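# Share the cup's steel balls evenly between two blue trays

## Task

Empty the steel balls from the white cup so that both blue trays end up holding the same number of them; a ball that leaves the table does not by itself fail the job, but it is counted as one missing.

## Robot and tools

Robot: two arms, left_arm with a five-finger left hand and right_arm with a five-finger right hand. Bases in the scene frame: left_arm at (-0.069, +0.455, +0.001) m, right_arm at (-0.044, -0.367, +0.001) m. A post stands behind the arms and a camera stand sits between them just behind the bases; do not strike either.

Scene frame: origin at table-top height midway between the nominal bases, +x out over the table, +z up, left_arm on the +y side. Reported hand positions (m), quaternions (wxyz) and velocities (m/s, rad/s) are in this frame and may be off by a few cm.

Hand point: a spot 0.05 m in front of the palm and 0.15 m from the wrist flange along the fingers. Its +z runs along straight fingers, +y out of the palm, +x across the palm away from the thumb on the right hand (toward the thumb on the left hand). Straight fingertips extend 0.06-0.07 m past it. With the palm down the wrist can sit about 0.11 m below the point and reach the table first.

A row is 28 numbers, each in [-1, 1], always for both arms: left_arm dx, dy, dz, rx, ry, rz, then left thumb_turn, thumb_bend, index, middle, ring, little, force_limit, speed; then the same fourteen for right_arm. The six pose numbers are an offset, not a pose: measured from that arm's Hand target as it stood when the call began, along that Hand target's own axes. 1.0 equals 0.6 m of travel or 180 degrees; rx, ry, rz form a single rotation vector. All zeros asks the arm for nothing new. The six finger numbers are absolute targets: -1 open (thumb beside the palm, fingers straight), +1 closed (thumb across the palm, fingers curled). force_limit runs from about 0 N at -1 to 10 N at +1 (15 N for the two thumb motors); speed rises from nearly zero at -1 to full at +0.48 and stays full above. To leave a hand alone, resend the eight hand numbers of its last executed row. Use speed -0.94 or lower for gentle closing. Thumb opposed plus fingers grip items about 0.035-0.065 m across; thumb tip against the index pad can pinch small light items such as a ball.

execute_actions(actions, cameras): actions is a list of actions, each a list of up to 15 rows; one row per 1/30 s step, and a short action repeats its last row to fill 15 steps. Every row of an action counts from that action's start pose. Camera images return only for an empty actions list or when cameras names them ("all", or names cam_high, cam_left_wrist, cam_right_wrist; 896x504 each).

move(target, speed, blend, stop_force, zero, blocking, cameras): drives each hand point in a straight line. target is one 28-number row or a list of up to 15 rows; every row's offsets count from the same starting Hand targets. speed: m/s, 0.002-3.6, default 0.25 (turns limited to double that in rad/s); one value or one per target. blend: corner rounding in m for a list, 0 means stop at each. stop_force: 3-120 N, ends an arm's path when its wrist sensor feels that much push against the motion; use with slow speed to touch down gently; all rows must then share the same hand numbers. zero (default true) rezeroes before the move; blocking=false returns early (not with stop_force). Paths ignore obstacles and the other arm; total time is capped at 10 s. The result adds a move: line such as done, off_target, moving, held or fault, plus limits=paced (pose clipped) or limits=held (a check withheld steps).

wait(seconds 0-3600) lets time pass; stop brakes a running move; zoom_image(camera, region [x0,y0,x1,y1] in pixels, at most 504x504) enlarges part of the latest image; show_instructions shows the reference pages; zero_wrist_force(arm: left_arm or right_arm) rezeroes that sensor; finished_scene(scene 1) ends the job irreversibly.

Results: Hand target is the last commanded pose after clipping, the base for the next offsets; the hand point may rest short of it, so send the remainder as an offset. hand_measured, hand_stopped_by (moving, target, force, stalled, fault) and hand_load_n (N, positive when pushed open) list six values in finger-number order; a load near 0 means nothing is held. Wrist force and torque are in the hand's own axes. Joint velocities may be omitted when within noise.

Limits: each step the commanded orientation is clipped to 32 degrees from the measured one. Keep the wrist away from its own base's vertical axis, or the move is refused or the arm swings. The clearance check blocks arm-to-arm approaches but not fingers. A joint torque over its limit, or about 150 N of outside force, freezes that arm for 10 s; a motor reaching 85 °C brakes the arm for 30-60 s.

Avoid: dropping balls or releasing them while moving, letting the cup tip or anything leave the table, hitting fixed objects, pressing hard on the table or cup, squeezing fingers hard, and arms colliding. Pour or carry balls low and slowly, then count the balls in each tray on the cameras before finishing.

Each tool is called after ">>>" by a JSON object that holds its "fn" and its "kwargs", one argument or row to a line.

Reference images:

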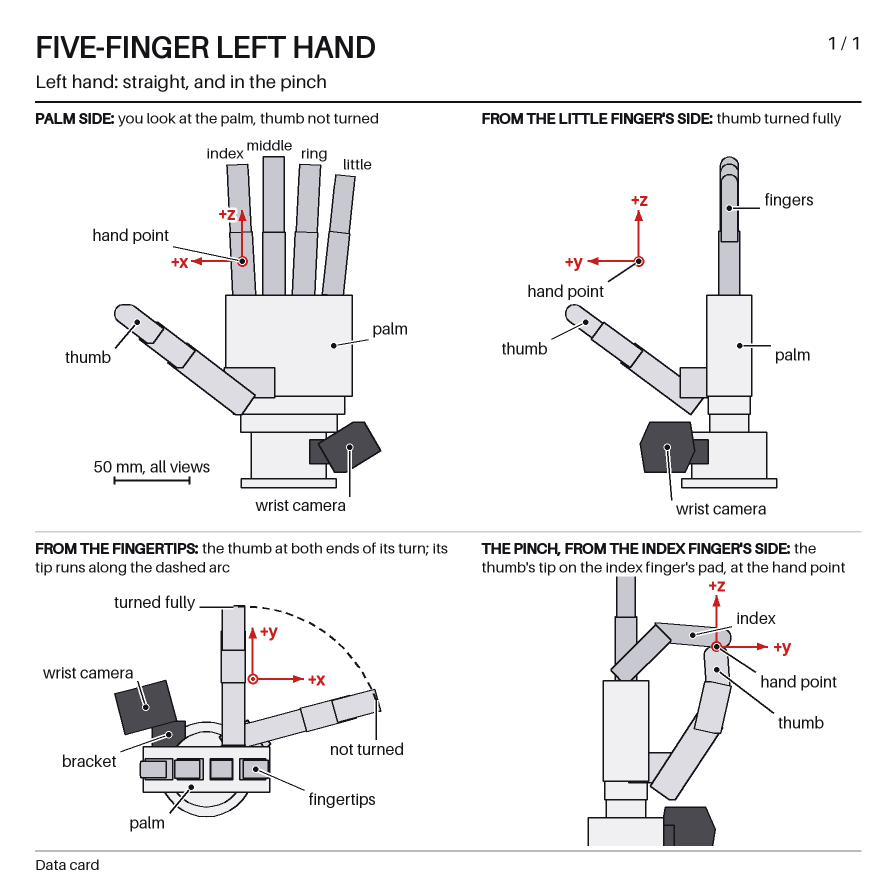

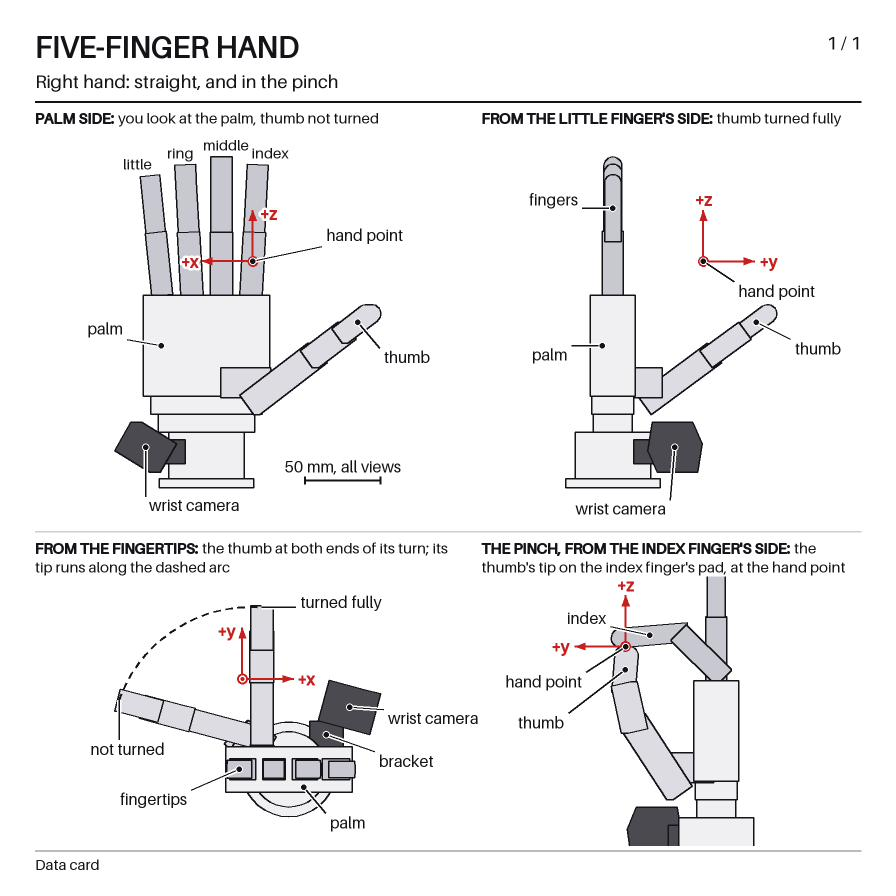

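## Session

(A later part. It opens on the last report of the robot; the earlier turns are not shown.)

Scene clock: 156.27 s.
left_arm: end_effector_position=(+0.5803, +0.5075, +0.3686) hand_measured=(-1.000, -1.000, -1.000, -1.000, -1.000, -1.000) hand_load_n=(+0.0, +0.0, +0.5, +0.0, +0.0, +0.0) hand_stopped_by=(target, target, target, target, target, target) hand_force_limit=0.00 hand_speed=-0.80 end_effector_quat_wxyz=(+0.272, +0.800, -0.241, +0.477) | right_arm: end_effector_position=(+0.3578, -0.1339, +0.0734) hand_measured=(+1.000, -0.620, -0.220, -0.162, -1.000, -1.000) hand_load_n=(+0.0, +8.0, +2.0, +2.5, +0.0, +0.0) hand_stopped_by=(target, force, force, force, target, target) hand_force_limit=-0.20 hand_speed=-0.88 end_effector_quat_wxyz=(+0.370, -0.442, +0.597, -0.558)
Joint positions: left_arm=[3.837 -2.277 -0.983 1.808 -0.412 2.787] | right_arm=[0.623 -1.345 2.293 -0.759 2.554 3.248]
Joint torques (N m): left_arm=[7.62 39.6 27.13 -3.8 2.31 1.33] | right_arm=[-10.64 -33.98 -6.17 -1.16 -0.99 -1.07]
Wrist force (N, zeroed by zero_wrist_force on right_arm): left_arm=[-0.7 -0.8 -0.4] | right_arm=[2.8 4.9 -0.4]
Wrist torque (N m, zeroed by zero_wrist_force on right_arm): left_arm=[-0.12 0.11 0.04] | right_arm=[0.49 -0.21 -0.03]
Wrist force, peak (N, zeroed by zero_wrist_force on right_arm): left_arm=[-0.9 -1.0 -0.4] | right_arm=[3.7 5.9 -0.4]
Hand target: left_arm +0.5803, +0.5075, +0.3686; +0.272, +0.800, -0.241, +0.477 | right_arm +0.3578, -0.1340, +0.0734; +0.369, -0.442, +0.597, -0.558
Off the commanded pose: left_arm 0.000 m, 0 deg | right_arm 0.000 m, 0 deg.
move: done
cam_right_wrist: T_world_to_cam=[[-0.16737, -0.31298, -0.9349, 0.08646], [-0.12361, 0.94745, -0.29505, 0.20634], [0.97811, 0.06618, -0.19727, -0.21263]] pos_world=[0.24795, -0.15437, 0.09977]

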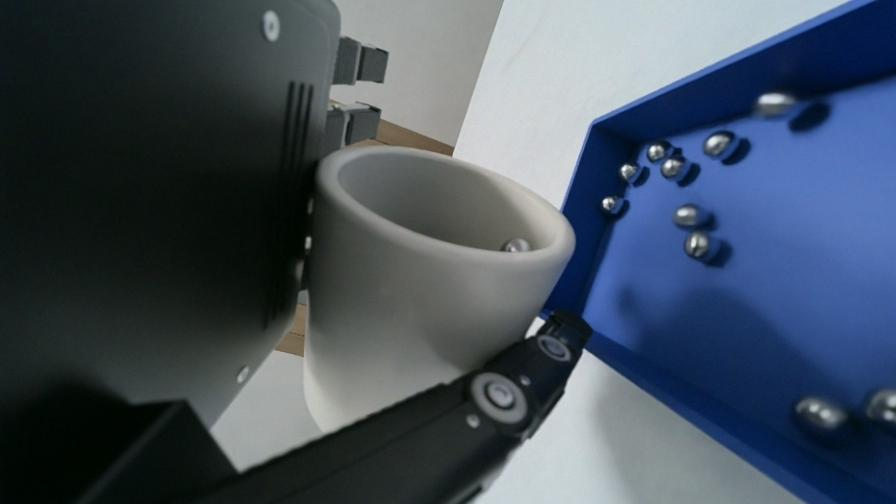

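>>> {"fn": "wait", "kwargs": {
  "seconds": 1,
  "cameras": ["cam_right_wrist", "cam_high"]
}}

>>> {"fn": "zoom_image", "kwargs": {
  "camera": "cam_high",
  "region": [360, 170, 430, 240]
}}

>>> {"fn": "zoom_image", "kwargs": {
  "camera": "cam_right_wrist",
  "region": [400, 60, 896, 504]
}}

Scene clock: 158.60 s.
left_arm: end_effector_position=(+0.5803, +0.5075, +0.3686) hand_measured=(-1.000, -1.000, -1.000, -1.000, -1.000, -1.000) hand_load_n=(+0.0, +0.0, +0.0, +0.0, +0.0, +0.0) hand_stopped_by=(target, target, target, target, target, target) hand_force_limit=0.00 hand_speed=-0.80 end_effector_quat_wxyz=(+0.272, +0.800, -0.241, +0.477) | right_arm: end_effector_position=(+0.3578, -0.1340, +0.0734) hand_measured=(+1.000, -0.620, -0.220, -0.162, -1.000, -1.000) hand_load_n=(+0.0, +7.5, +2.0, +2.0, +0.0, +0.0) hand_stopped_by=(target, force, force, force, target, target) hand_force_limit=-0.20 hand_speed=-0.88 end_effector_quat_wxyz=(+0.369, -0.442, +0.597, -0.558)
Joint positions: left_arm=[3.837 -2.277 -0.983 1.808 -0.412 2.787] | right_arm=[0.623 -1.345 2.293 -0.759 2.554 3.247]
Joint torques (N m): left_arm=[6.17 38.3 27.6 -3.72 2.19 1.19] | right_arm=[-12.67 -34.18 -4.51 1.49 -0.83 -1.88]
Wrist force (N, zeroed by zero_wrist_force on right_arm): left_arm=[-0.8 -0.7 -0.6] | right_arm=[2.7 5.0 -0.3]
Wrist torque (N m, zeroed by zero_wrist_force on right_arm): left_arm=[-0.08 0.11 0.03] | right_arm=[0.48 -0.20 -0.02]
Wrist force, peak (N, zeroed by zero_wrist_force on right_arm): left_arm=[-0.8 -1.1 -0.6] | right_arm=[2.7 5.5 -0.2]
Hand target: left_arm +0.5803, +0.5075, +0.3686; +0.272, +0.800, -0.241, +0.477 | right_arm +0.3578, -0.1340, +0.0734; +0.369, -0.442, +0.597, -0.558
Off the commanded pose: left_arm 0.000 m, 0 deg | right_arm 0.000 m, 0 deg.
wait: 1.00 s; at rest from the start
cam_right_wrist: T_world_to_cam=[[-0.16747, -0.31319, -0.93481, 0.08654], [-0.12359, 0.94739, -0.29526, 0.20638], [0.9781, 0.06608, -0.19737, -0.21261]] pos_world=[0.24795, -0.15437, 0.09987]
Images, in order (width x height): cam_high 896x504, cam_right_wrist 896x504.

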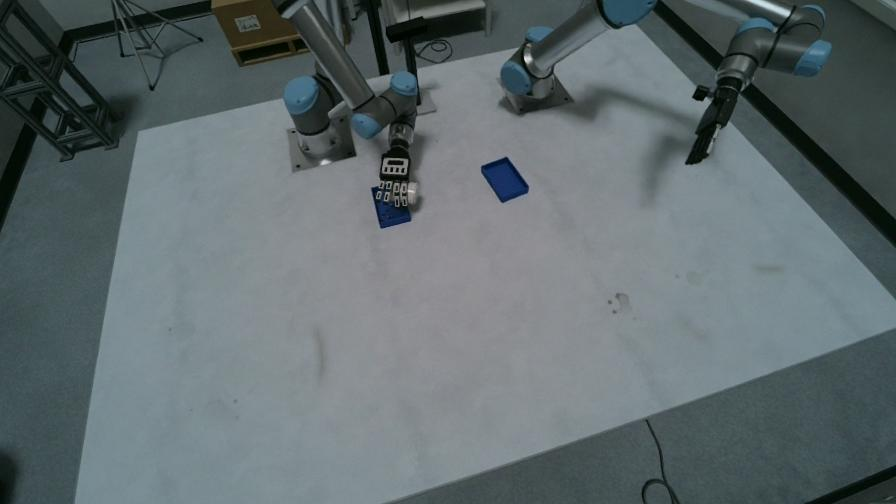

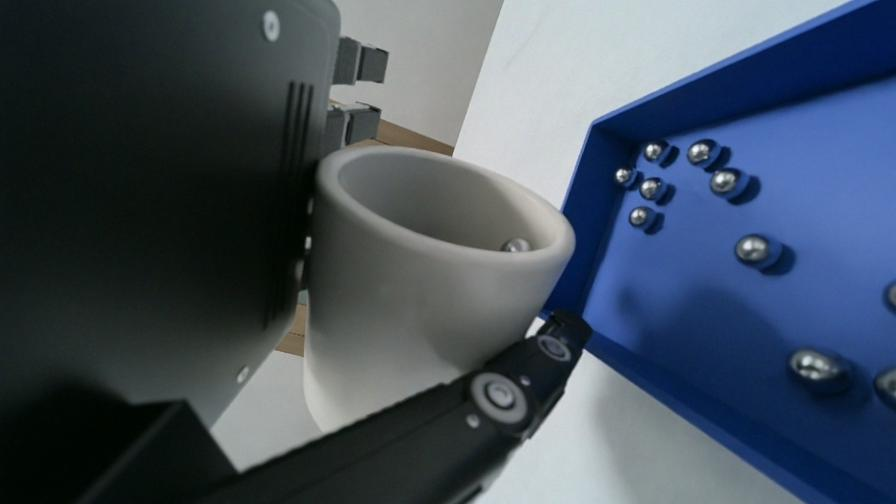

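Scaled by 7.200 from the camera's image (finer frame: 1280x720).

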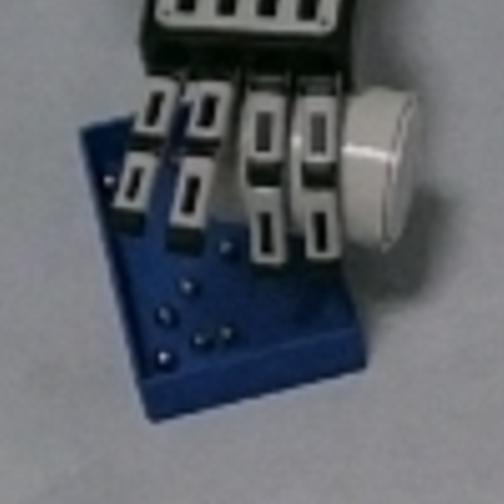

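Scaled by 1.016 from the camera's image (finer frame: 1280x720).

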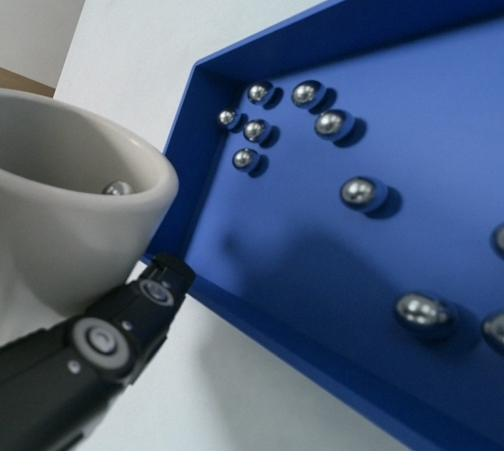

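>>> {"fn": "move", "kwargs": {
  "target": [
    [0,0,0,0,0,0,-1,-1,-1,-1,-1,-1,0,-0.8,0.0034,-0.0067,0,0,0,0.0333,1,0.25,0.15,0.2,-1,-1,-0.2,-0.88],
    [0,0,0,0,0,0,-1,-1,-1,-1,-1,-1,0,-0.8,0,0,0,0,0,0,1,0.25,0.15,0.2,-1,-1,-0.2,-0.88]
  ],
  "speed": 0.1,
  "cameras": ["cam_right_wrist"]
}}

Scene clock: 168.90 s.
left_arm: end_effector_position=(+0.5803, +0.5075, +0.3686) hand_measured=(-1.000, -1.000, -1.000, -1.000, -1.000, -1.000) hand_load_n=(+0.0, -0.5, +0.0, +0.0, +0.0, +0.0) hand_stopped_by=(target, target, target, target, target, target) hand_force_limit=0.00 hand_speed=-0.80 end_effector_quat_wxyz=(+0.272, +0.800, -0.241, +0.477) | right_arm: end_effector_position=(+0.3577, -0.1339, +0.0734) hand_measured=(+1.000, -0.620, -0.220, -0.162, -1.000, -1.000) hand_load_n=(+0.0, +7.5, +2.0, +2.0, +0.0, +0.0) hand_stopped_by=(target, force, force, force, target, target) hand_force_limit=-0.20 hand_speed=-0.88 end_effector_quat_wxyz=(+0.369, -0.442, +0.597, -0.558)
Joint positions: left_arm=[3.837 -2.277 -0.983 1.808 -0.412 2.787] | right_arm=[0.624 -1.345 2.293 -0.759 2.554 3.247]
Joint torques (N m): left_arm=[6.4 39.05 26.71 -3.59 2.34 1.39] | right_arm=[-10.62 -33.59 -3.1 -2.67 -0.8 2.08]
Wrist force (N, zeroed by zero_wrist_force on right_arm): left_arm=[-0.8 -0.9 -0.4] | right_arm=[2.7 4.9 -0.3]
Wrist torque (N m, zeroed by zero_wrist_force on right_arm): left_arm=[-0.13 0.11 0.04] | right_arm=[0.46 -0.21 -0.04]
Wrist force, peak (N, zeroed by zero_wrist_force on right_arm): left_arm=[-0.9 -0.9 -0.6] | right_arm=[3.9 5.1 -0.6]
Hand target: left_arm +0.5803, +0.5075, +0.3686; +0.272, +0.800, -0.241, +0.477 | right_arm +0.3578, -0.1340, +0.0734; +0.369, -0.442, +0.597, -0.558
Off the commanded pose: left_arm 0.000 m, 0 deg | right_arm 0.000 m, 0 deg.
move: done
cam_right_wrist: T_world_to_cam=[[-0.16764, -0.3133, -0.93474, 0.08644], [-0.12366, 0.94735, -0.29535, 0.20636], [0.97806, 0.06608, -0.19756, -0.2125]] pos_world=[0.24785, -0.15437, 0.09977]

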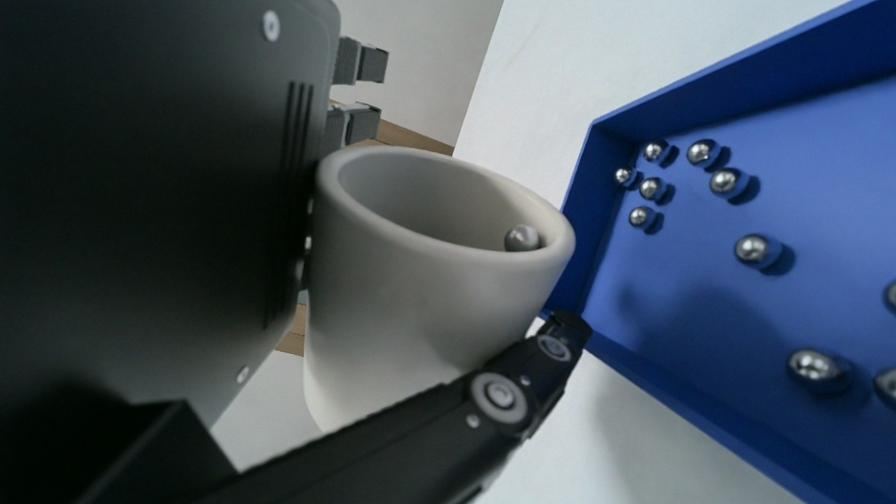

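>>> {"fn": "move", "kwargs": {
  "target": [
    [0,0,0,0,0,0,-1,-1,-1,-1,-1,-1,0,-0.8,0.0042,-0.0078,0,0,0,0.0389,1,0.25,0.15,0.2,-1,-1,-0.2,-0.88],
    [0,0,0,0,0,0,-1,-1,-1,-1,-1,-1,0,-0.8,0,0,0,0,0,0,1,0.25,0.15,0.2,-1,-1,-0.2,-0.88]
  ],
  "speed": 0.1,
  "cameras": ["cam_right_wrist"]
}}

Scene clock: 171.67 s.
left_arm: end_effector_position=(+0.5803, +0.5075, +0.3686) hand_measured=(-1.000, -1.000, -1.000, -1.000, -1.000, -1.000) hand_load_n=(+0.0, +0.0, +0.0, +0.0, +0.0, +0.0) hand_stopped_by=(target, target, target, target, target, target) hand_force_limit=0.00 hand_speed=-0.80 end_effector_quat_wxyz=(+0.272, +0.800, -0.241, +0.477) | right_arm: end_effector_position=(+0.3577, -0.1339, +0.0734) hand_measured=(+1.000, -0.620, -0.220, -0.162, -1.000, -1.000) hand_load_n=(+0.0, +8.0, +2.5, +2.0, -0.5, -0.5) hand_stopped_by=(target, force, force, force, target, target) hand_force_limit=-0.20 hand_speed=-0.88 end_effector_quat_wxyz=(+0.369, -0.442, +0.597, -0.558)
Joint positions: left_arm=[3.837 -2.277 -0.983 1.808 -0.412 2.787] | right_arm=[0.624 -1.345 2.293 -0.759 2.554 3.247]
Joint torques (N m): left_arm=[6.54 39.56 27.07 -3.67 2.35 1.32] | right_arm=[-9.8 -33.92 -5.11 -2.69 -0.73 2.22]
Wrist force (N, zeroed by zero_wrist_force on right_arm): left_arm=[-0.8 -0.9 -0.7] | right_arm=[2.9 5.0 -0.1]
Wrist torque (N m, zeroed by zero_wrist_force on right_arm): left_arm=[-0.11 0.11 0.03] | right_arm=[0.48 -0.25 -0.01]
Wrist force, peak (N, zeroed by zero_wrist_force on right_arm): left_arm=[-1.0 -0.9 -0.5] | right_arm=[3.4 5.3 -0.3]
Hand target: left_arm +0.5803, +0.5075, +0.3686; +0.272, +0.800, -0.241, +0.477 | right_arm +0.3578, -0.1340, +0.0734; +0.369, -0.442, +0.597, -0.558
Off the commanded pose: left_arm 0.000 m, 0 deg | right_arm 0.000 m, 0 deg.
move: done
cam_right_wrist: T_world_to_cam=[[-0.16764, -0.3133, -0.93474, 0.08644], [-0.12366, 0.94735, -0.29535, 0.20636], [0.97806, 0.06608, -0.19756, -0.2125]] pos_world=[0.24785, -0.15437, 0.09977]

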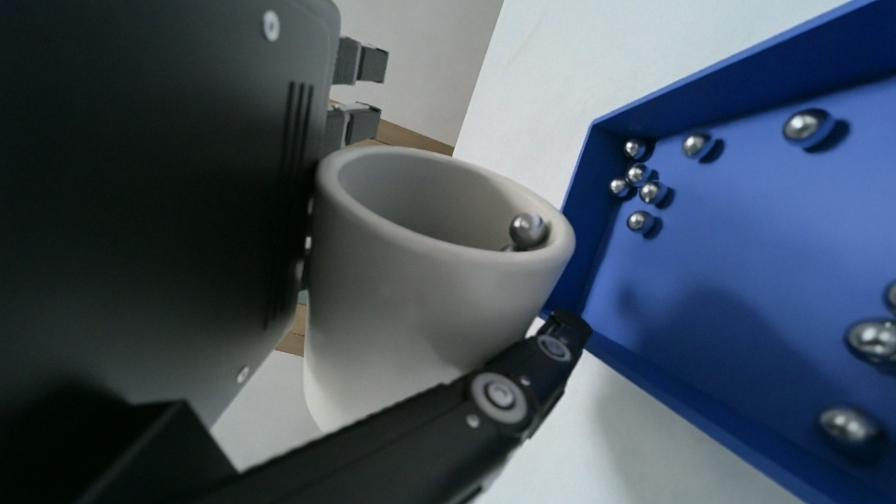

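>>> {"fn": "move", "kwargs": {
  "target": [
    [0,0,0,0,0,0,-1,-1,-1,-1,-1,-1,0,-0.8,0.0047,-0.0088,0,0,0,0.0444,1,0.25,0.15,0.2,-1,-1,-0.2,-0.88],
    [0,0,0,0,0,0,-1,-1,-1,-1,-1,-1,0,-0.8,0,0,0,0,0,0,1,0.25,0.15,0.2,-1,-1,-0.2,-0.88]
  ],
  "speed": 0.1,
  "cameras": ["cam_right_wrist"]
}}

Scene clock: 174.87 s.
left_arm: end_effector_position=(+0.5803, +0.5075, +0.3686) hand_measured=(-1.000, -1.000, -1.000, -1.000, -1.000, -1.000) hand_load_n=(+0.0, +0.0, +0.0, +0.0, +0.0, +0.0) hand_stopped_by=(target, target, target, target, target, target) hand_force_limit=0.00 hand_speed=-0.80 end_effector_quat_wxyz=(+0.272, +0.800, -0.241, +0.477) | right_arm: end_effector_position=(+0.3577, -0.1339, +0.0734) hand_measured=(+1.000, -0.620, -0.220, -0.162, -1.000, -1.000) hand_load_n=(+0.0, +8.0, +2.0, +2.0, +0.0, +0.0) hand_stopped_by=(target, force, force, force, target, target) hand_force_limit=-0.20 hand_speed=-0.88 end_effector_quat_wxyz=(+0.369, -0.442, +0.597, -0.558)
Joint positions: left_arm=[3.837 -2.277 -0.983 1.808 -0.412 2.787] | right_arm=[0.624 -1.345 2.293 -0.759 2.554 3.247]
Joint torques (N m): left_arm=[6.91 38.62 27.68 -3.77 2.24 1.32] | right_arm=[-9.86 -33.3 -4.23 -2.78 -0.79 2.35]
Wrist force (N, zeroed by zero_wrist_force on right_arm): left_arm=[-0.6 -1.0 -0.5] | right_arm=[2.9 4.5 0.2]
Wrist torque (N m, zeroed by zero_wrist_force on right_arm): left_arm=[-0.13 0.08 0.05] | right_arm=[0.41 -0.25 -0.03]
Wrist force, peak (N, zeroed by zero_wrist_force on right_arm): left_arm=[-0.9 -1.1 -0.4] | right_arm=[3.5 5.4 -0.3]
Hand target: left_arm +0.5803, +0.5075, +0.3686; +0.272, +0.800, -0.241, +0.477 | right_arm +0.3578, -0.1340, +0.0734; +0.369, -0.442, +0.597, -0.558
Off the commanded pose: left_arm 0.000 m, 0 deg | right_arm 0.000 m, 0 deg.
move: done
cam_right_wrist: T_world_to_cam=[[-0.16764, -0.3133, -0.93474, 0.08644], [-0.12366, 0.94735, -0.29535, 0.20636], [0.97806, 0.06608, -0.19756, -0.2125]] pos_world=[0.24785, -0.15437, 0.09977]

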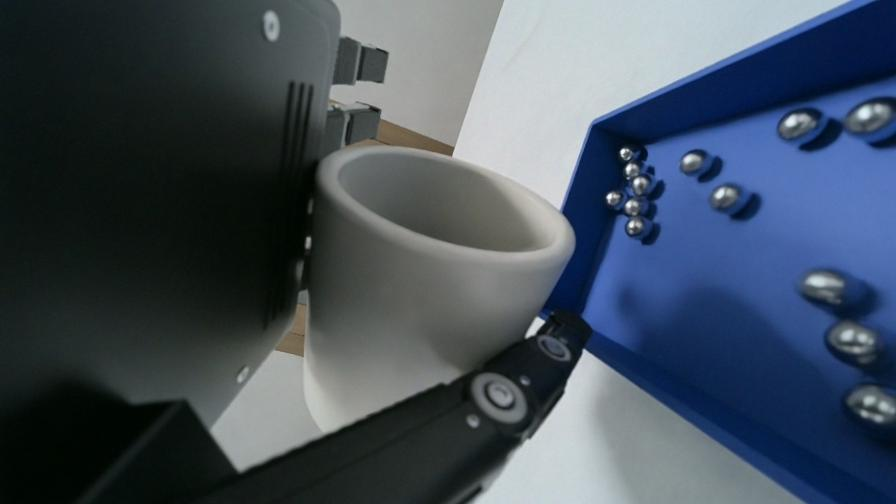

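>>> {"fn": "move", "kwargs": {
  "target": [
    [0,0,0,0,0,0,-1,-1,-1,-1,-1,-1,0,-0.8,0.0047,-0.0088,0,0,0,0.0444,1,0.25,0.15,0.2,-1,-1,-0.2,-0.88],
    [0,0,0,0,0,0,-1,-1,-1,-1,-1,-1,0,-0.8,0,0,0,0,0,0,1,0.25,0.15,0.2,-1,-1,-0.2,-0.88]
  ],
  "speed": 0.1,
  "cameras": ["cam_right_wrist"]
}}

>>> {"fn": "move", "kwargs": {
  "target": [
    [0,0,0,0,0,0,-1,-1,-1,-1,-1,-1,0,-0.8,0.0047,-0.0088,0,0,0,0.0444,1,0.25,0.15,0.2,-1,-1,-0.2,-0.88],
    [0,0,0,0,0,0,-1,-1,-1,-1,-1,-1,0,-0.8,0,0,0,0,0,0,1,0.25,0.15,0.2,-1,-1,-0.2,-0.88]
  ],
  "speed": 0.1,
  "cameras": ["cam_right_wrist", "cam_high"]
}}

>>> {"fn": "zoom_image", "kwargs": {
  "camera": "cam_high",
  "region": [360, 170, 430, 240]
}}

Scene clock: 178.70 s.
left_arm: end_effector_position=(+0.5803, +0.5075, +0.3686) hand_measured=(-1.000, -1.000, -1.000, -1.000, -1.000, -1.000) hand_load_n=(+0.0, +0.0, +0.0, +0.0, +0.0, -0.5) hand_stopped_by=(target, target, target, target, target, target) hand_force_limit=0.00 hand_speed=-0.80 end_effector_quat_wxyz=(+0.272, +0.800, -0.241, +0.477) | right_arm: end_effector_position=(+0.3577, -0.1339, +0.0734) hand_measured=(+1.000, -0.620, -0.220, -0.162, -1.000, -1.000) hand_load_n=(+0.0, +7.5, +2.0, +2.0, +0.0, +0.0) hand_stopped_by=(target, force, force, force, target, target) hand_force_limit=-0.20 hand_speed=-0.88 end_effector_quat_wxyz=(+0.369, -0.442, +0.597, -0.558)
Joint positions: left_arm=[3.837 -2.277 -0.983 1.808 -0.412 2.787] | right_arm=[0.624 -1.345 2.293 -0.759 2.554 3.247]
Joint torques (N m): left_arm=[5.49 39.85 26.22 -3.71 2.1 1.24] | right_arm=[-10.06 -33.42 -5.04 -2.58 -0.75 1.92]
Wrist force (N, zeroed by zero_wrist_force on right_arm): left_arm=[-0.6 -1.0 -0.4] | right_arm=[2.8 4.7 -0.3]
Wrist torque (N m, zeroed by zero_wrist_force on right_arm): left_arm=[-0.13 0.08 0.05] | right_arm=[0.48 -0.22 -0.03]
Wrist force, peak (N, zeroed by zero_wrist_force on right_arm): left_arm=[-0.7 -1.2 -0.5] | right_arm=[3.7 4.8 -0.5]
Hand target: left_arm +0.5803, +0.5075, +0.3686; +0.272, +0.800, -0.241, +0.477 | right_arm +0.3578, -0.1340, +0.0734; +0.369, -0.442, +0.597, -0.558
Off the commanded pose: left_arm 0.000 m, 0 deg | right_arm 0.000 m, 0 deg.
move: done
cam_right_wrist: T_world_to_cam=[[-0.16764, -0.3133, -0.93474, 0.08644], [-0.12366, 0.94735, -0.29535, 0.20636], [0.97806, 0.06608, -0.19756, -0.2125]] pos_world=[0.24785, -0.15437, 0.09977]

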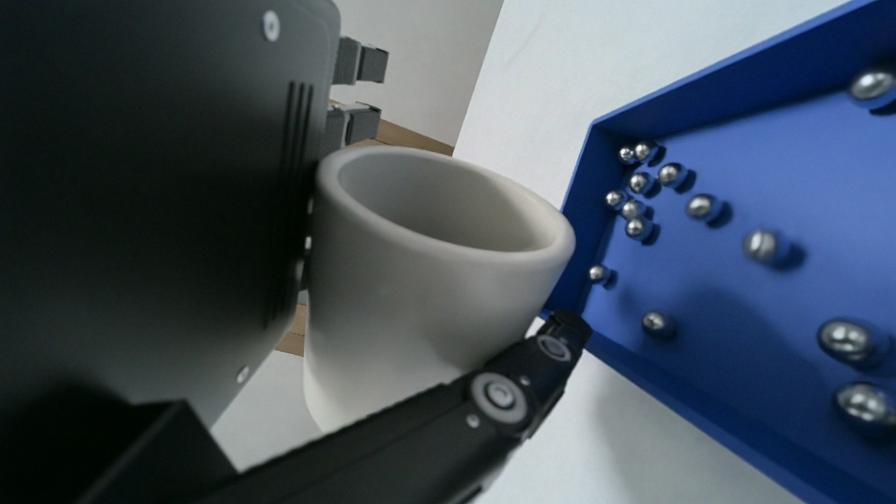

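Scene clock: 180.63 s.
left_arm: end_effector_position=(+0.5803, +0.5075, +0.3686) hand_measured=(-1.000, -1.000, -1.000, -1.000, -1.000, -1.000) hand_load_n=(+0.0, +0.0, +0.0, +0.0, +0.0, +0.0) hand_stopped_by=(target, target, target, target, target, target) hand_force_limit=0.00 hand_speed=-0.80 end_effector_quat_wxyz=(+0.272, +0.800, -0.241, +0.477) | right_arm: end_effector_position=(+0.3577, -0.1340, +0.0734) hand_measured=(+1.000, -0.620, -0.220, -0.162, -1.000, -1.000) hand_load_n=(+0.0, +7.5, +2.0, +2.0, +0.0, +0.0) hand_stopped_by=(target, force, force, force, target, target) hand_force_limit=-0.20 hand_speed=-0.88 end_effector_quat_wxyz=(+0.369, -0.442, +0.597, -0.558)
Joint positions: left_arm=[3.837 -2.277 -0.983 1.808 -0.412 2.787] | right_arm=[0.624 -1.345 2.293 -0.759 2.554 3.247]
Joint torques (N m): left_arm=[5.54 39.14 27.68 -3.67 2.26 1.43] | right_arm=[-9.69 -33.51 -4.19 -2.67 -0.63 2.19]
Wrist force (N, zeroed by zero_wrist_force on right_arm): left_arm=[-0.7 -0.8 -0.4] | right_arm=[2.6 4.8 -0.1]
Wrist torque (N m, zeroed by zero_wrist_force on right_arm): left_arm=[-0.10 0.09 0.04] | right_arm=[0.49 -0.20 -0.03]
Wrist force, peak (N, zeroed by zero_wrist_force on right_arm): left_arm=[-0.9 -1.0 -0.6] | right_arm=[3.6 4.8 -0.2]
Hand target: left_arm +0.5803, +0.5075, +0.3686; +0.272, +0.800, -0.241, +0.477 | right_arm +0.3578, -0.1340, +0.0734; +0.369, -0.442, +0.597, -0.558
Off the commanded pose: left_arm 0.000 m, 0 deg | right_arm 0.000 m, 0 deg.
move: done
cam_right_wrist: T_world_to_cam=[[-0.16764, -0.3133, -0.93474, 0.08644], [-0.12366, 0.94735, -0.29535, 0.20636], [0.97806, 0.06608, -0.19756, -0.2125]] pos_world=[0.24785, -0.15437, 0.09977]
Images, in order (width x height): cam_high 896x504, cam_right_wrist 896x504.

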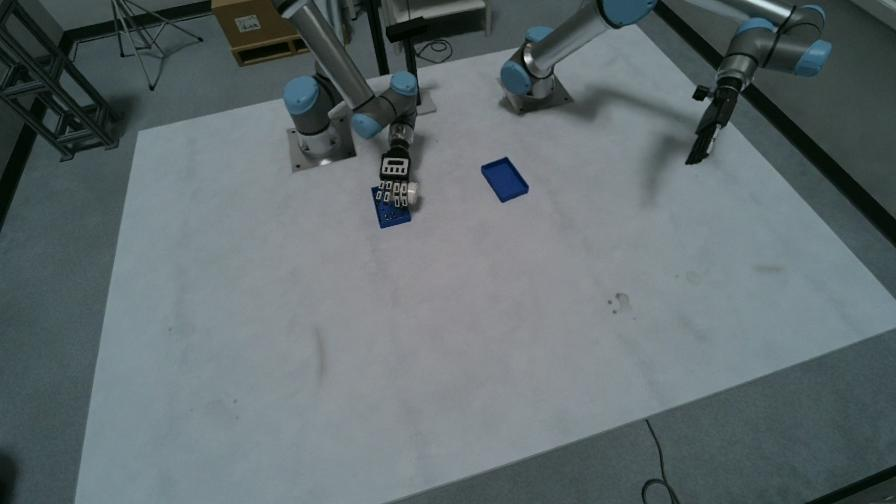

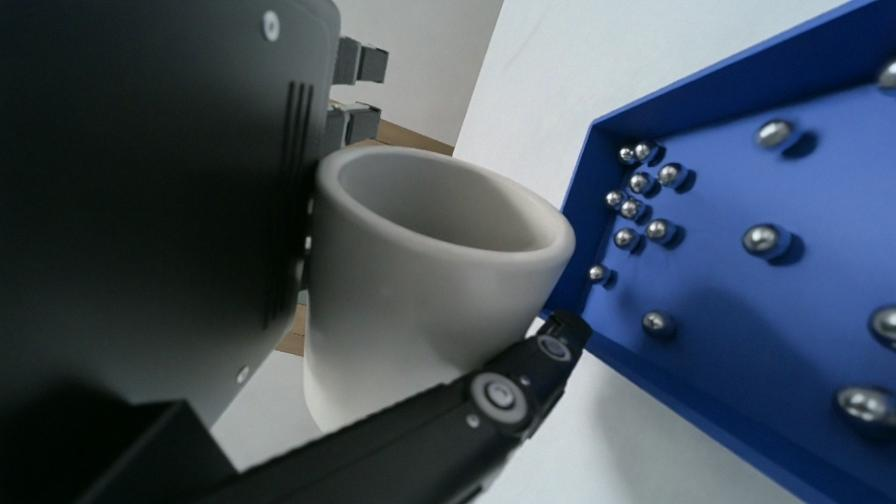

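Scaled by 7.200 from the camera's image (finer frame: 1280x720).

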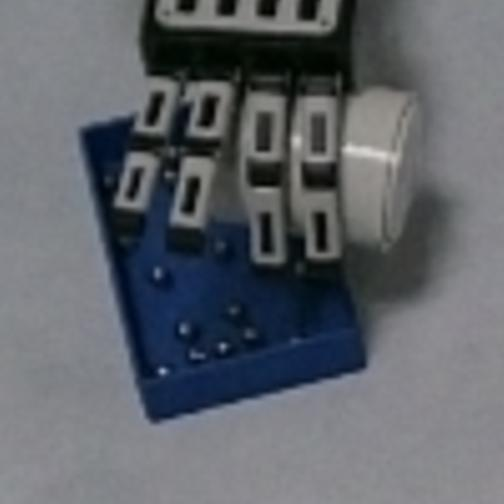

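>>> {"fn": "move", "kwargs": {
  "target": [0,0,0,0,0,0,-1,-1,-1,-1,-1,-1,0,-0.8,0.0435,-0.0468,-0.1333,0,0,-0.0944,1,0.25,0.15,0.2,-1,-1,-0.2,-0.88],
  "speed": 0.1,
  "cameras": ["cam_right_wrist", "cam_high"]
}}

>>> {"fn": "zoom_image", "kwargs": {
  "camera": "cam_high",
  "region": [360, 170, 430, 240]
}}

Scene clock: 188.20 s.
left_arm: end_effector_position=(+0.5803, +0.5075, +0.3686) hand_measured=(-1.000, -1.000, -1.000, -1.000, -1.000, -1.000) hand_load_n=(+0.0, +0.0, +0.0, +0.0, +0.0, +0.0) hand_stopped_by=(target, target, target, target, target, target) hand_force_limit=0.00 hand_speed=-0.80 end_effector_quat_wxyz=(+0.272, +0.800, -0.241, +0.477) | right_arm: end_effector_position=(+0.2775, -0.1309, +0.1111) hand_measured=(+1.000, -0.620, -0.220, -0.162, -1.000, -1.000) hand_load_n=(+0.5, +7.5, +2.0, +2.0, +0.0, +0.0) hand_stopped_by=(target, force, force, force, target, target) hand_force_limit=-0.20 hand_speed=-0.88 end_effector_quat_wxyz=(-0.283, +0.525, -0.525, +0.606)
Joint positions: left_arm=[3.837 -2.277 -0.983 1.808 -0.412 2.787] | right_arm=[0.841 -1.443 2.258 -0.527 2.766 3.062]
Joint torques (N m): left_arm=[6.24 39.11 26.76 -3.58 2.17 1.24] | right_arm=[-10.64 -9.35 -6.51 -2.21 -0.59 1.93]
Wrist force (N, zeroed by zero_wrist_force on right_arm): left_arm=[-0.7 -0.9 -0.4] | right_arm=[1.8 4.4 -0.5]
Wrist torque (N m, zeroed by zero_wrist_force on right_arm): left_arm=[-0.13 0.10 0.05] | right_arm=[0.46 -0.12 -0.03]
Wrist force, peak (N, zeroed by zero_wrist_force on right_arm): left_arm=[-0.8 -1.0 -0.9] | right_arm=[2.9 4.9 -0.4]
Hand target: left_arm +0.5803, +0.5075, +0.3686; +0.272, +0.800, -0.241, +0.477 | right_arm +0.2775, -0.1310, +0.1110; -0.283, +0.525, -0.525, +0.607
Off the commanded pose: left_arm 0.000 m, 0 deg | right_arm 0.000 m, 0 deg.
move: done
cam_right_wrist: T_world_to_cam=[[-0.24138, -0.56042, -0.79225, 0.08162], [-0.19294, 0.82781, -0.52679, 0.23397], [0.95106, 0.0257, -0.30794, -0.11235]] pos_world=[0.1717, -0.14506, 0.15332]
Images, in order (width x height): cam_high 896x504, cam_right_wrist 896x504.

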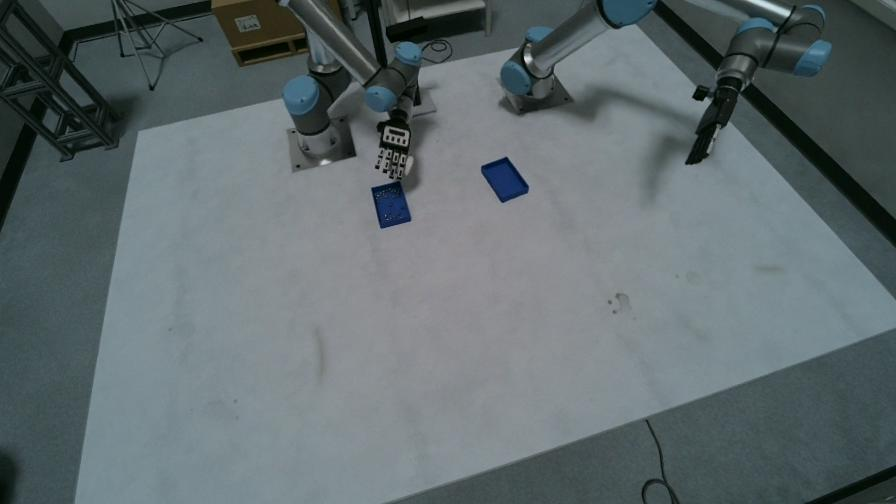

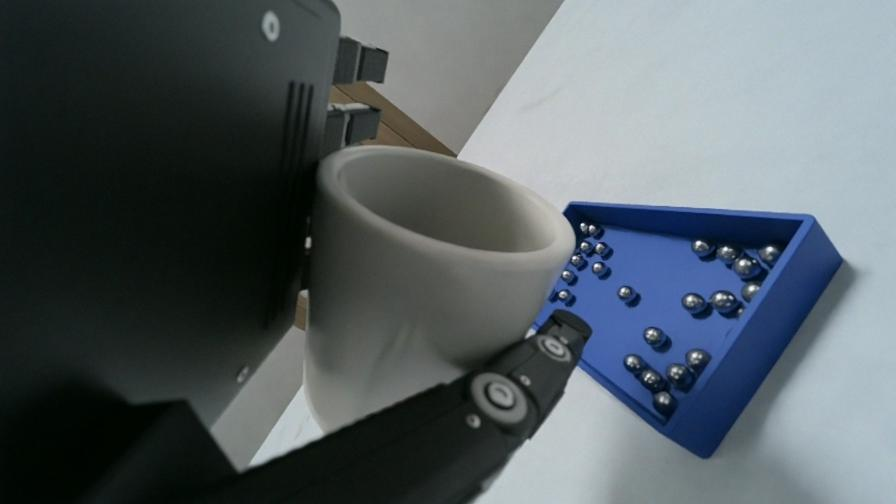

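Scaled by 7.200 from the camera's image (finer frame: 1280x720).

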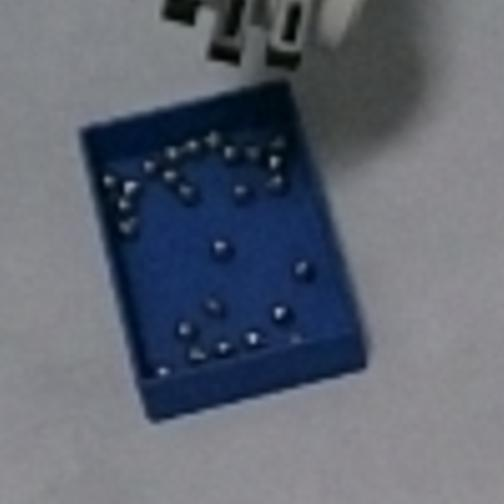

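>>> {"fn": "zoom_image", "kwargs": {
  "camera": "cam_right_wrist",
  "region": [530, 190, 860, 470]
}}

>>> {"fn": "zoom_image", "kwargs": {
  "camera": "cam_right_wrist",
  "region": [540, 200, 700, 330]
}}

>>> {"fn": "zoom_image", "kwargs": {
  "camera": "cam_right_wrist",
  "region": [600, 220, 800, 430]
}}

Scaled by 1.527 from the camera's image (finer frame: 1280x720).

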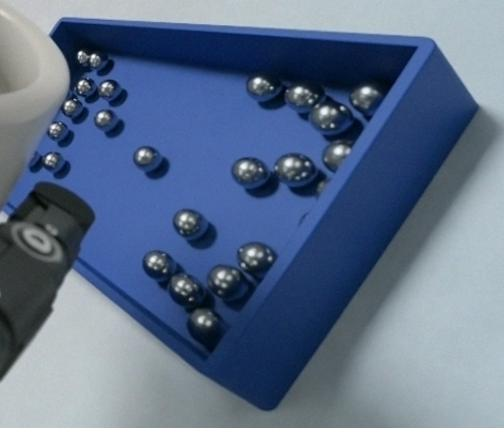

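Scaled by 3.150 from the camera's image (finer frame: 1280x720).

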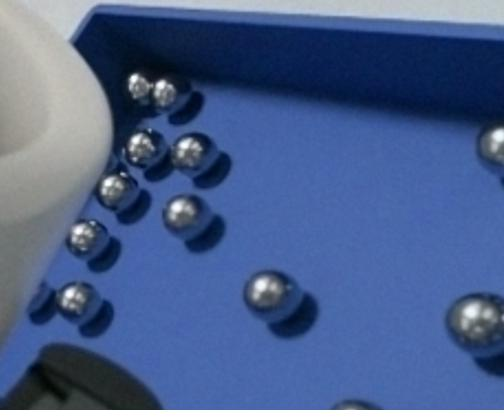

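Scaled by 2.400 from the camera's image (finer frame: 1280x720).

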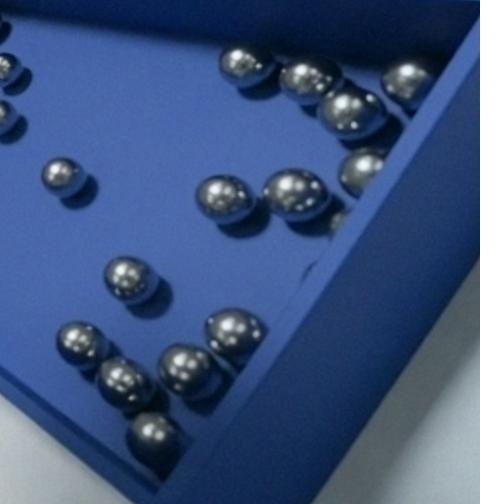

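>>> {"fn": "move", "kwargs": {
  "target": [0,0,0,0,0,0,-1,-1,-1,-1,-1,-1,0,-0.8,0.0413,-0.1782,0.1647,-0.1746,-0.0723,-0.0269,1,0.25,0.15,0.2,-1,-1,-0.2,-0.88],
  "speed": 0.15,
  "cameras": ["cam_right_wrist", "cam_high"]
}}

Scene clock: 201.03 s.
left_arm: end_effector_position=(+0.5803, +0.5075, +0.3686) hand_measured=(-1.000, -1.000, -1.000, -1.000, -1.000, -1.000) hand_load_n=(-0.5, +0.0, +0.0, +0.0, +0.0, +0.0) hand_stopped_by=(target, target, target, target, target, target) hand_force_limit=0.00 hand_speed=-0.80 end_effector_quat_wxyz=(+0.272, +0.800, -0.241, +0.477) | right_arm: end_effector_position=(+0.3850, -0.1561, +0.2090) hand_measured=(+1.000, -0.620, -0.220, -0.162, -1.000, -1.000) hand_load_n=(+1.0, +7.5, +3.0, +2.5, +0.0, +0.0) hand_stopped_by=(target, force, force, force, target, target) hand_force_limit=-0.20 hand_speed=-0.88 end_effector_quat_wxyz=(-0.162, +0.668, -0.612, +0.391)
Joint positions: left_arm=[3.837 -2.277 -0.983 1.808 -0.412 2.787] | right_arm=[0.361 -1.433 1.681 0.596 2.107 3.227]
Joint torques (N m): left_arm=[6.4 39.59 27.05 -3.68 2.2 1.39] | right_arm=[2.07 -36.25 -23.96 2.62 0.2 1.97]
Wrist force (N, zeroed by zero_wrist_force on right_arm): left_arm=[-0.7 -0.9 -0.5] | right_arm=[2.2 3.4 1.8]
Wrist torque (N m, zeroed by zero_wrist_force on right_arm): left_arm=[-0.12 0.10 0.05] | right_arm=[0.26 -0.23 0.07]
Wrist force, peak (N, zeroed by zero_wrist_force on right_arm): left_arm=[-0.8 -1.1 -0.7] | right_arm=[1.2 5.4 -1.3]
Hand target: left_arm +0.5803, +0.5075, +0.3686; +0.272, +0.800, -0.241, +0.477 | right_arm +0.3850, -0.1560, +0.2091; -0.162, +0.668, -0.612, +0.391
Off the commanded pose: left_arm 0.000 m, 0 deg | right_arm 0.000 m, 0 deg.
move: done
cam_right_wrist: T_world_to_cam=[[-0.64114, -0.48608, -0.59386, 0.29502], [-0.4493, 0.8651, -0.22302, 0.36812], [0.62215, 0.12383, -0.77304, 0.05531]] pos_world=[0.32013, -0.1819, 0.30006]
Images, in order (width x height): cam_high 896x504, cam_right_wrist 896x504.

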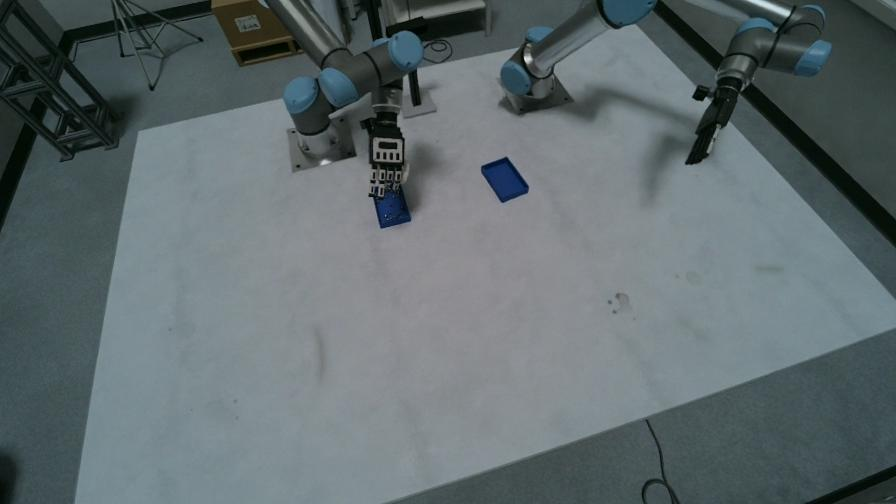

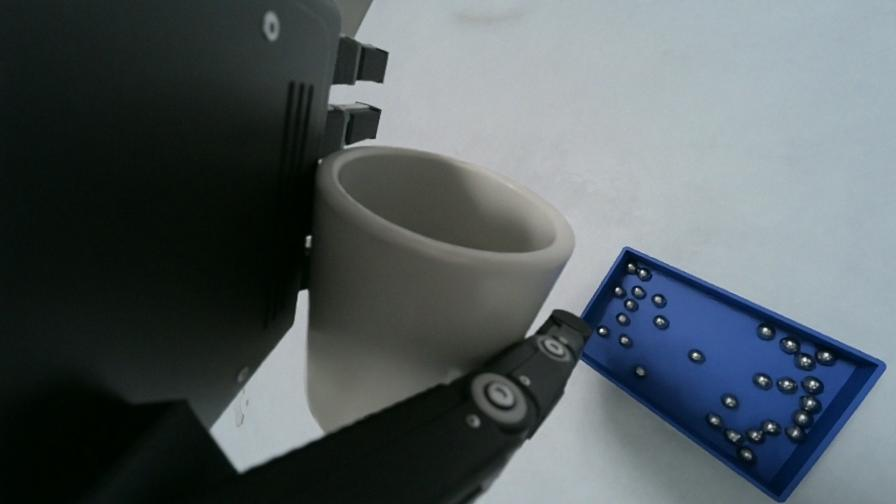

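Excellent view.

>>> {"fn": "zoom_image", "kwargs": {
  "camera": "cam_right_wrist",
  "region": [575, 235, 735, 395]
}}

>>> {"fn": "zoom_image", "kwargs": {
  "camera": "cam_right_wrist",
  "region": [690, 310, 890, 504]
}}

Scaled by 3.150 from the camera's image (finer frame: 1280x720).

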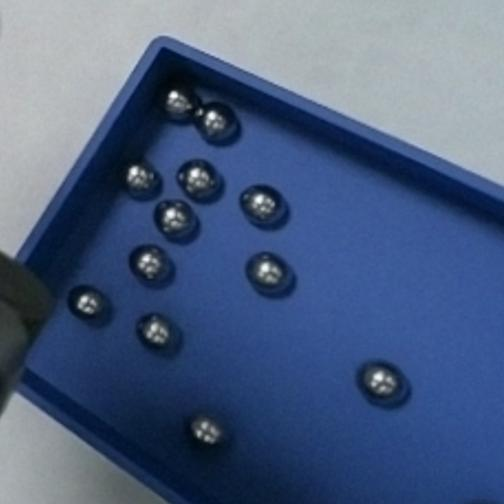

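Scaled by 2.520 from the camera's image (finer frame: 1280x720).

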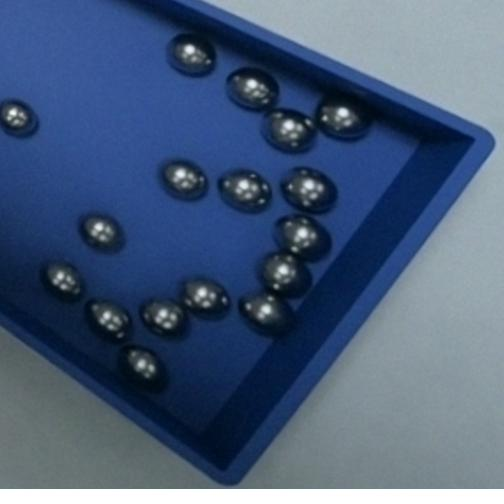

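>>> {"fn": "move", "kwargs": {
  "target": [0,0,0,0,0,0,-1,-1,-1,-1,-1,-1,0,-0.8,-0.6623,-0.0317,-0.1723,0.2359,-0.0530,-0.0925,1,0.25,0.15,0.2,-1,-1,-0.2,-0.88],
  "speed": 0.15,
  "cameras": ["cam_right_wrist", "cam_high"]
}}

Scene clock: 210.57 s.
left_arm: end_effector_position=(+0.5803, +0.5075, +0.3686) hand_measured=(-1.000, -1.000, -1.000, -1.000, -1.000, -1.000) hand_load_n=(+0.0, +0.0, +0.0, +0.0, +0.0, +0.0) hand_stopped_by=(target, target, target, target, target, target) hand_force_limit=0.00 hand_speed=-0.80 end_effector_quat_wxyz=(+0.272, +0.800, -0.241, +0.477) | right_arm: end_effector_position=(+0.3455, +0.2502, +0.1601) hand_measured=(+1.000, -0.620, -0.220, -0.162, -1.000, -1.000) hand_load_n=(+0.5, +7.5, +2.0, +2.5, +0.0, +0.0) hand_stopped_by=(target, force, force, force, target, target) hand_force_limit=-0.20 hand_speed=-0.88 end_effector_quat_wxyz=(-0.384, +0.673, -0.314, +0.548)
Joint positions: left_arm=[3.837 -2.277 -0.983 1.808 -0.412 2.787] | right_arm=[1.072 -0.966 1.389 -0.252 2.48 2.753]
Joint torques (N m): left_arm=[5.92 38.49 27.07 -3.5 1.89 1.22] | right_arm=[-10.87 -51.76 -15.62 -0.86 1.72 -0.65]
Wrist force (N, zeroed by zero_wrist_force on right_arm): left_arm=[-0.7 -0.7 -0.4] | right_arm=[1.8 3.7 -0.3]
Wrist torque (N m, zeroed by zero_wrist_force on right_arm): left_arm=[-0.10 0.10 0.04] | right_arm=[0.30 -0.17 -0.03]
Wrist force, peak (N, zeroed by zero_wrist_force on right_arm): left_arm=[-0.8 -1.0 -0.7] | right_arm=[4.1 2.8 2.1]
Hand target: left_arm +0.5803, +0.5075, +0.3686; +0.272, +0.800, -0.241, +0.477 | right_arm +0.3456, +0.2502, +0.1602; -0.384, +0.673, -0.314, +0.548
Off the commanded pose: left_arm 0.000 m, 0 deg | right_arm 0.000 m, 0 deg.
move: done
cam_right_wrist: T_world_to_cam=[[0.10518, -0.73047, -0.6748, 0.25435], [-0.57376, 0.50965, -0.64113, 0.18689], [0.81224, 0.4546, -0.36551, -0.22187]] pos_world=[0.26069, 0.19141, 0.21036]
Images, in order (width x height): cam_high 896x504, cam_right_wrist 896x504.

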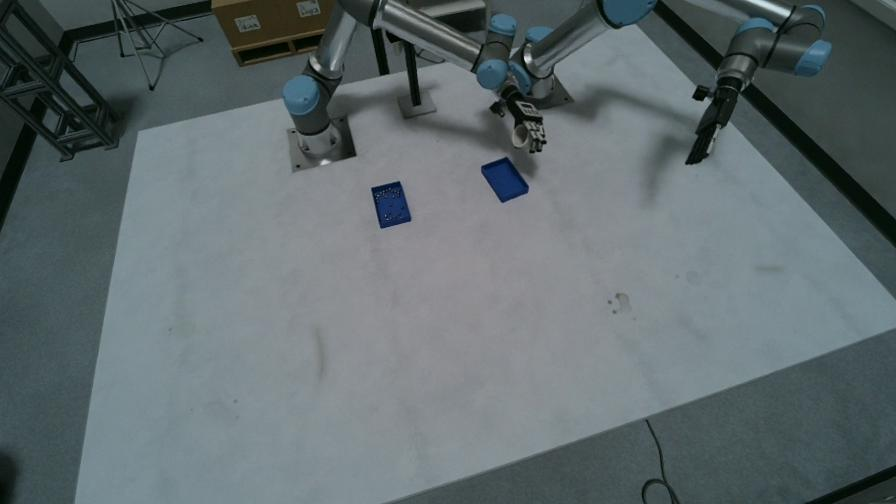

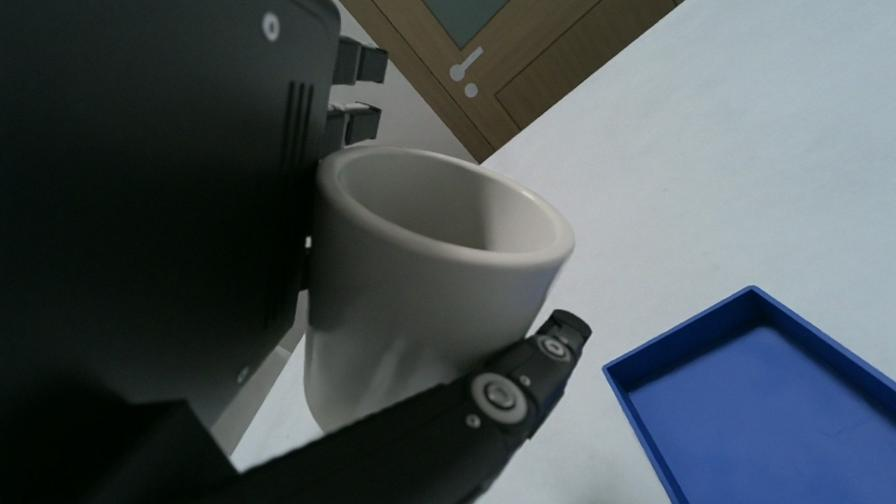

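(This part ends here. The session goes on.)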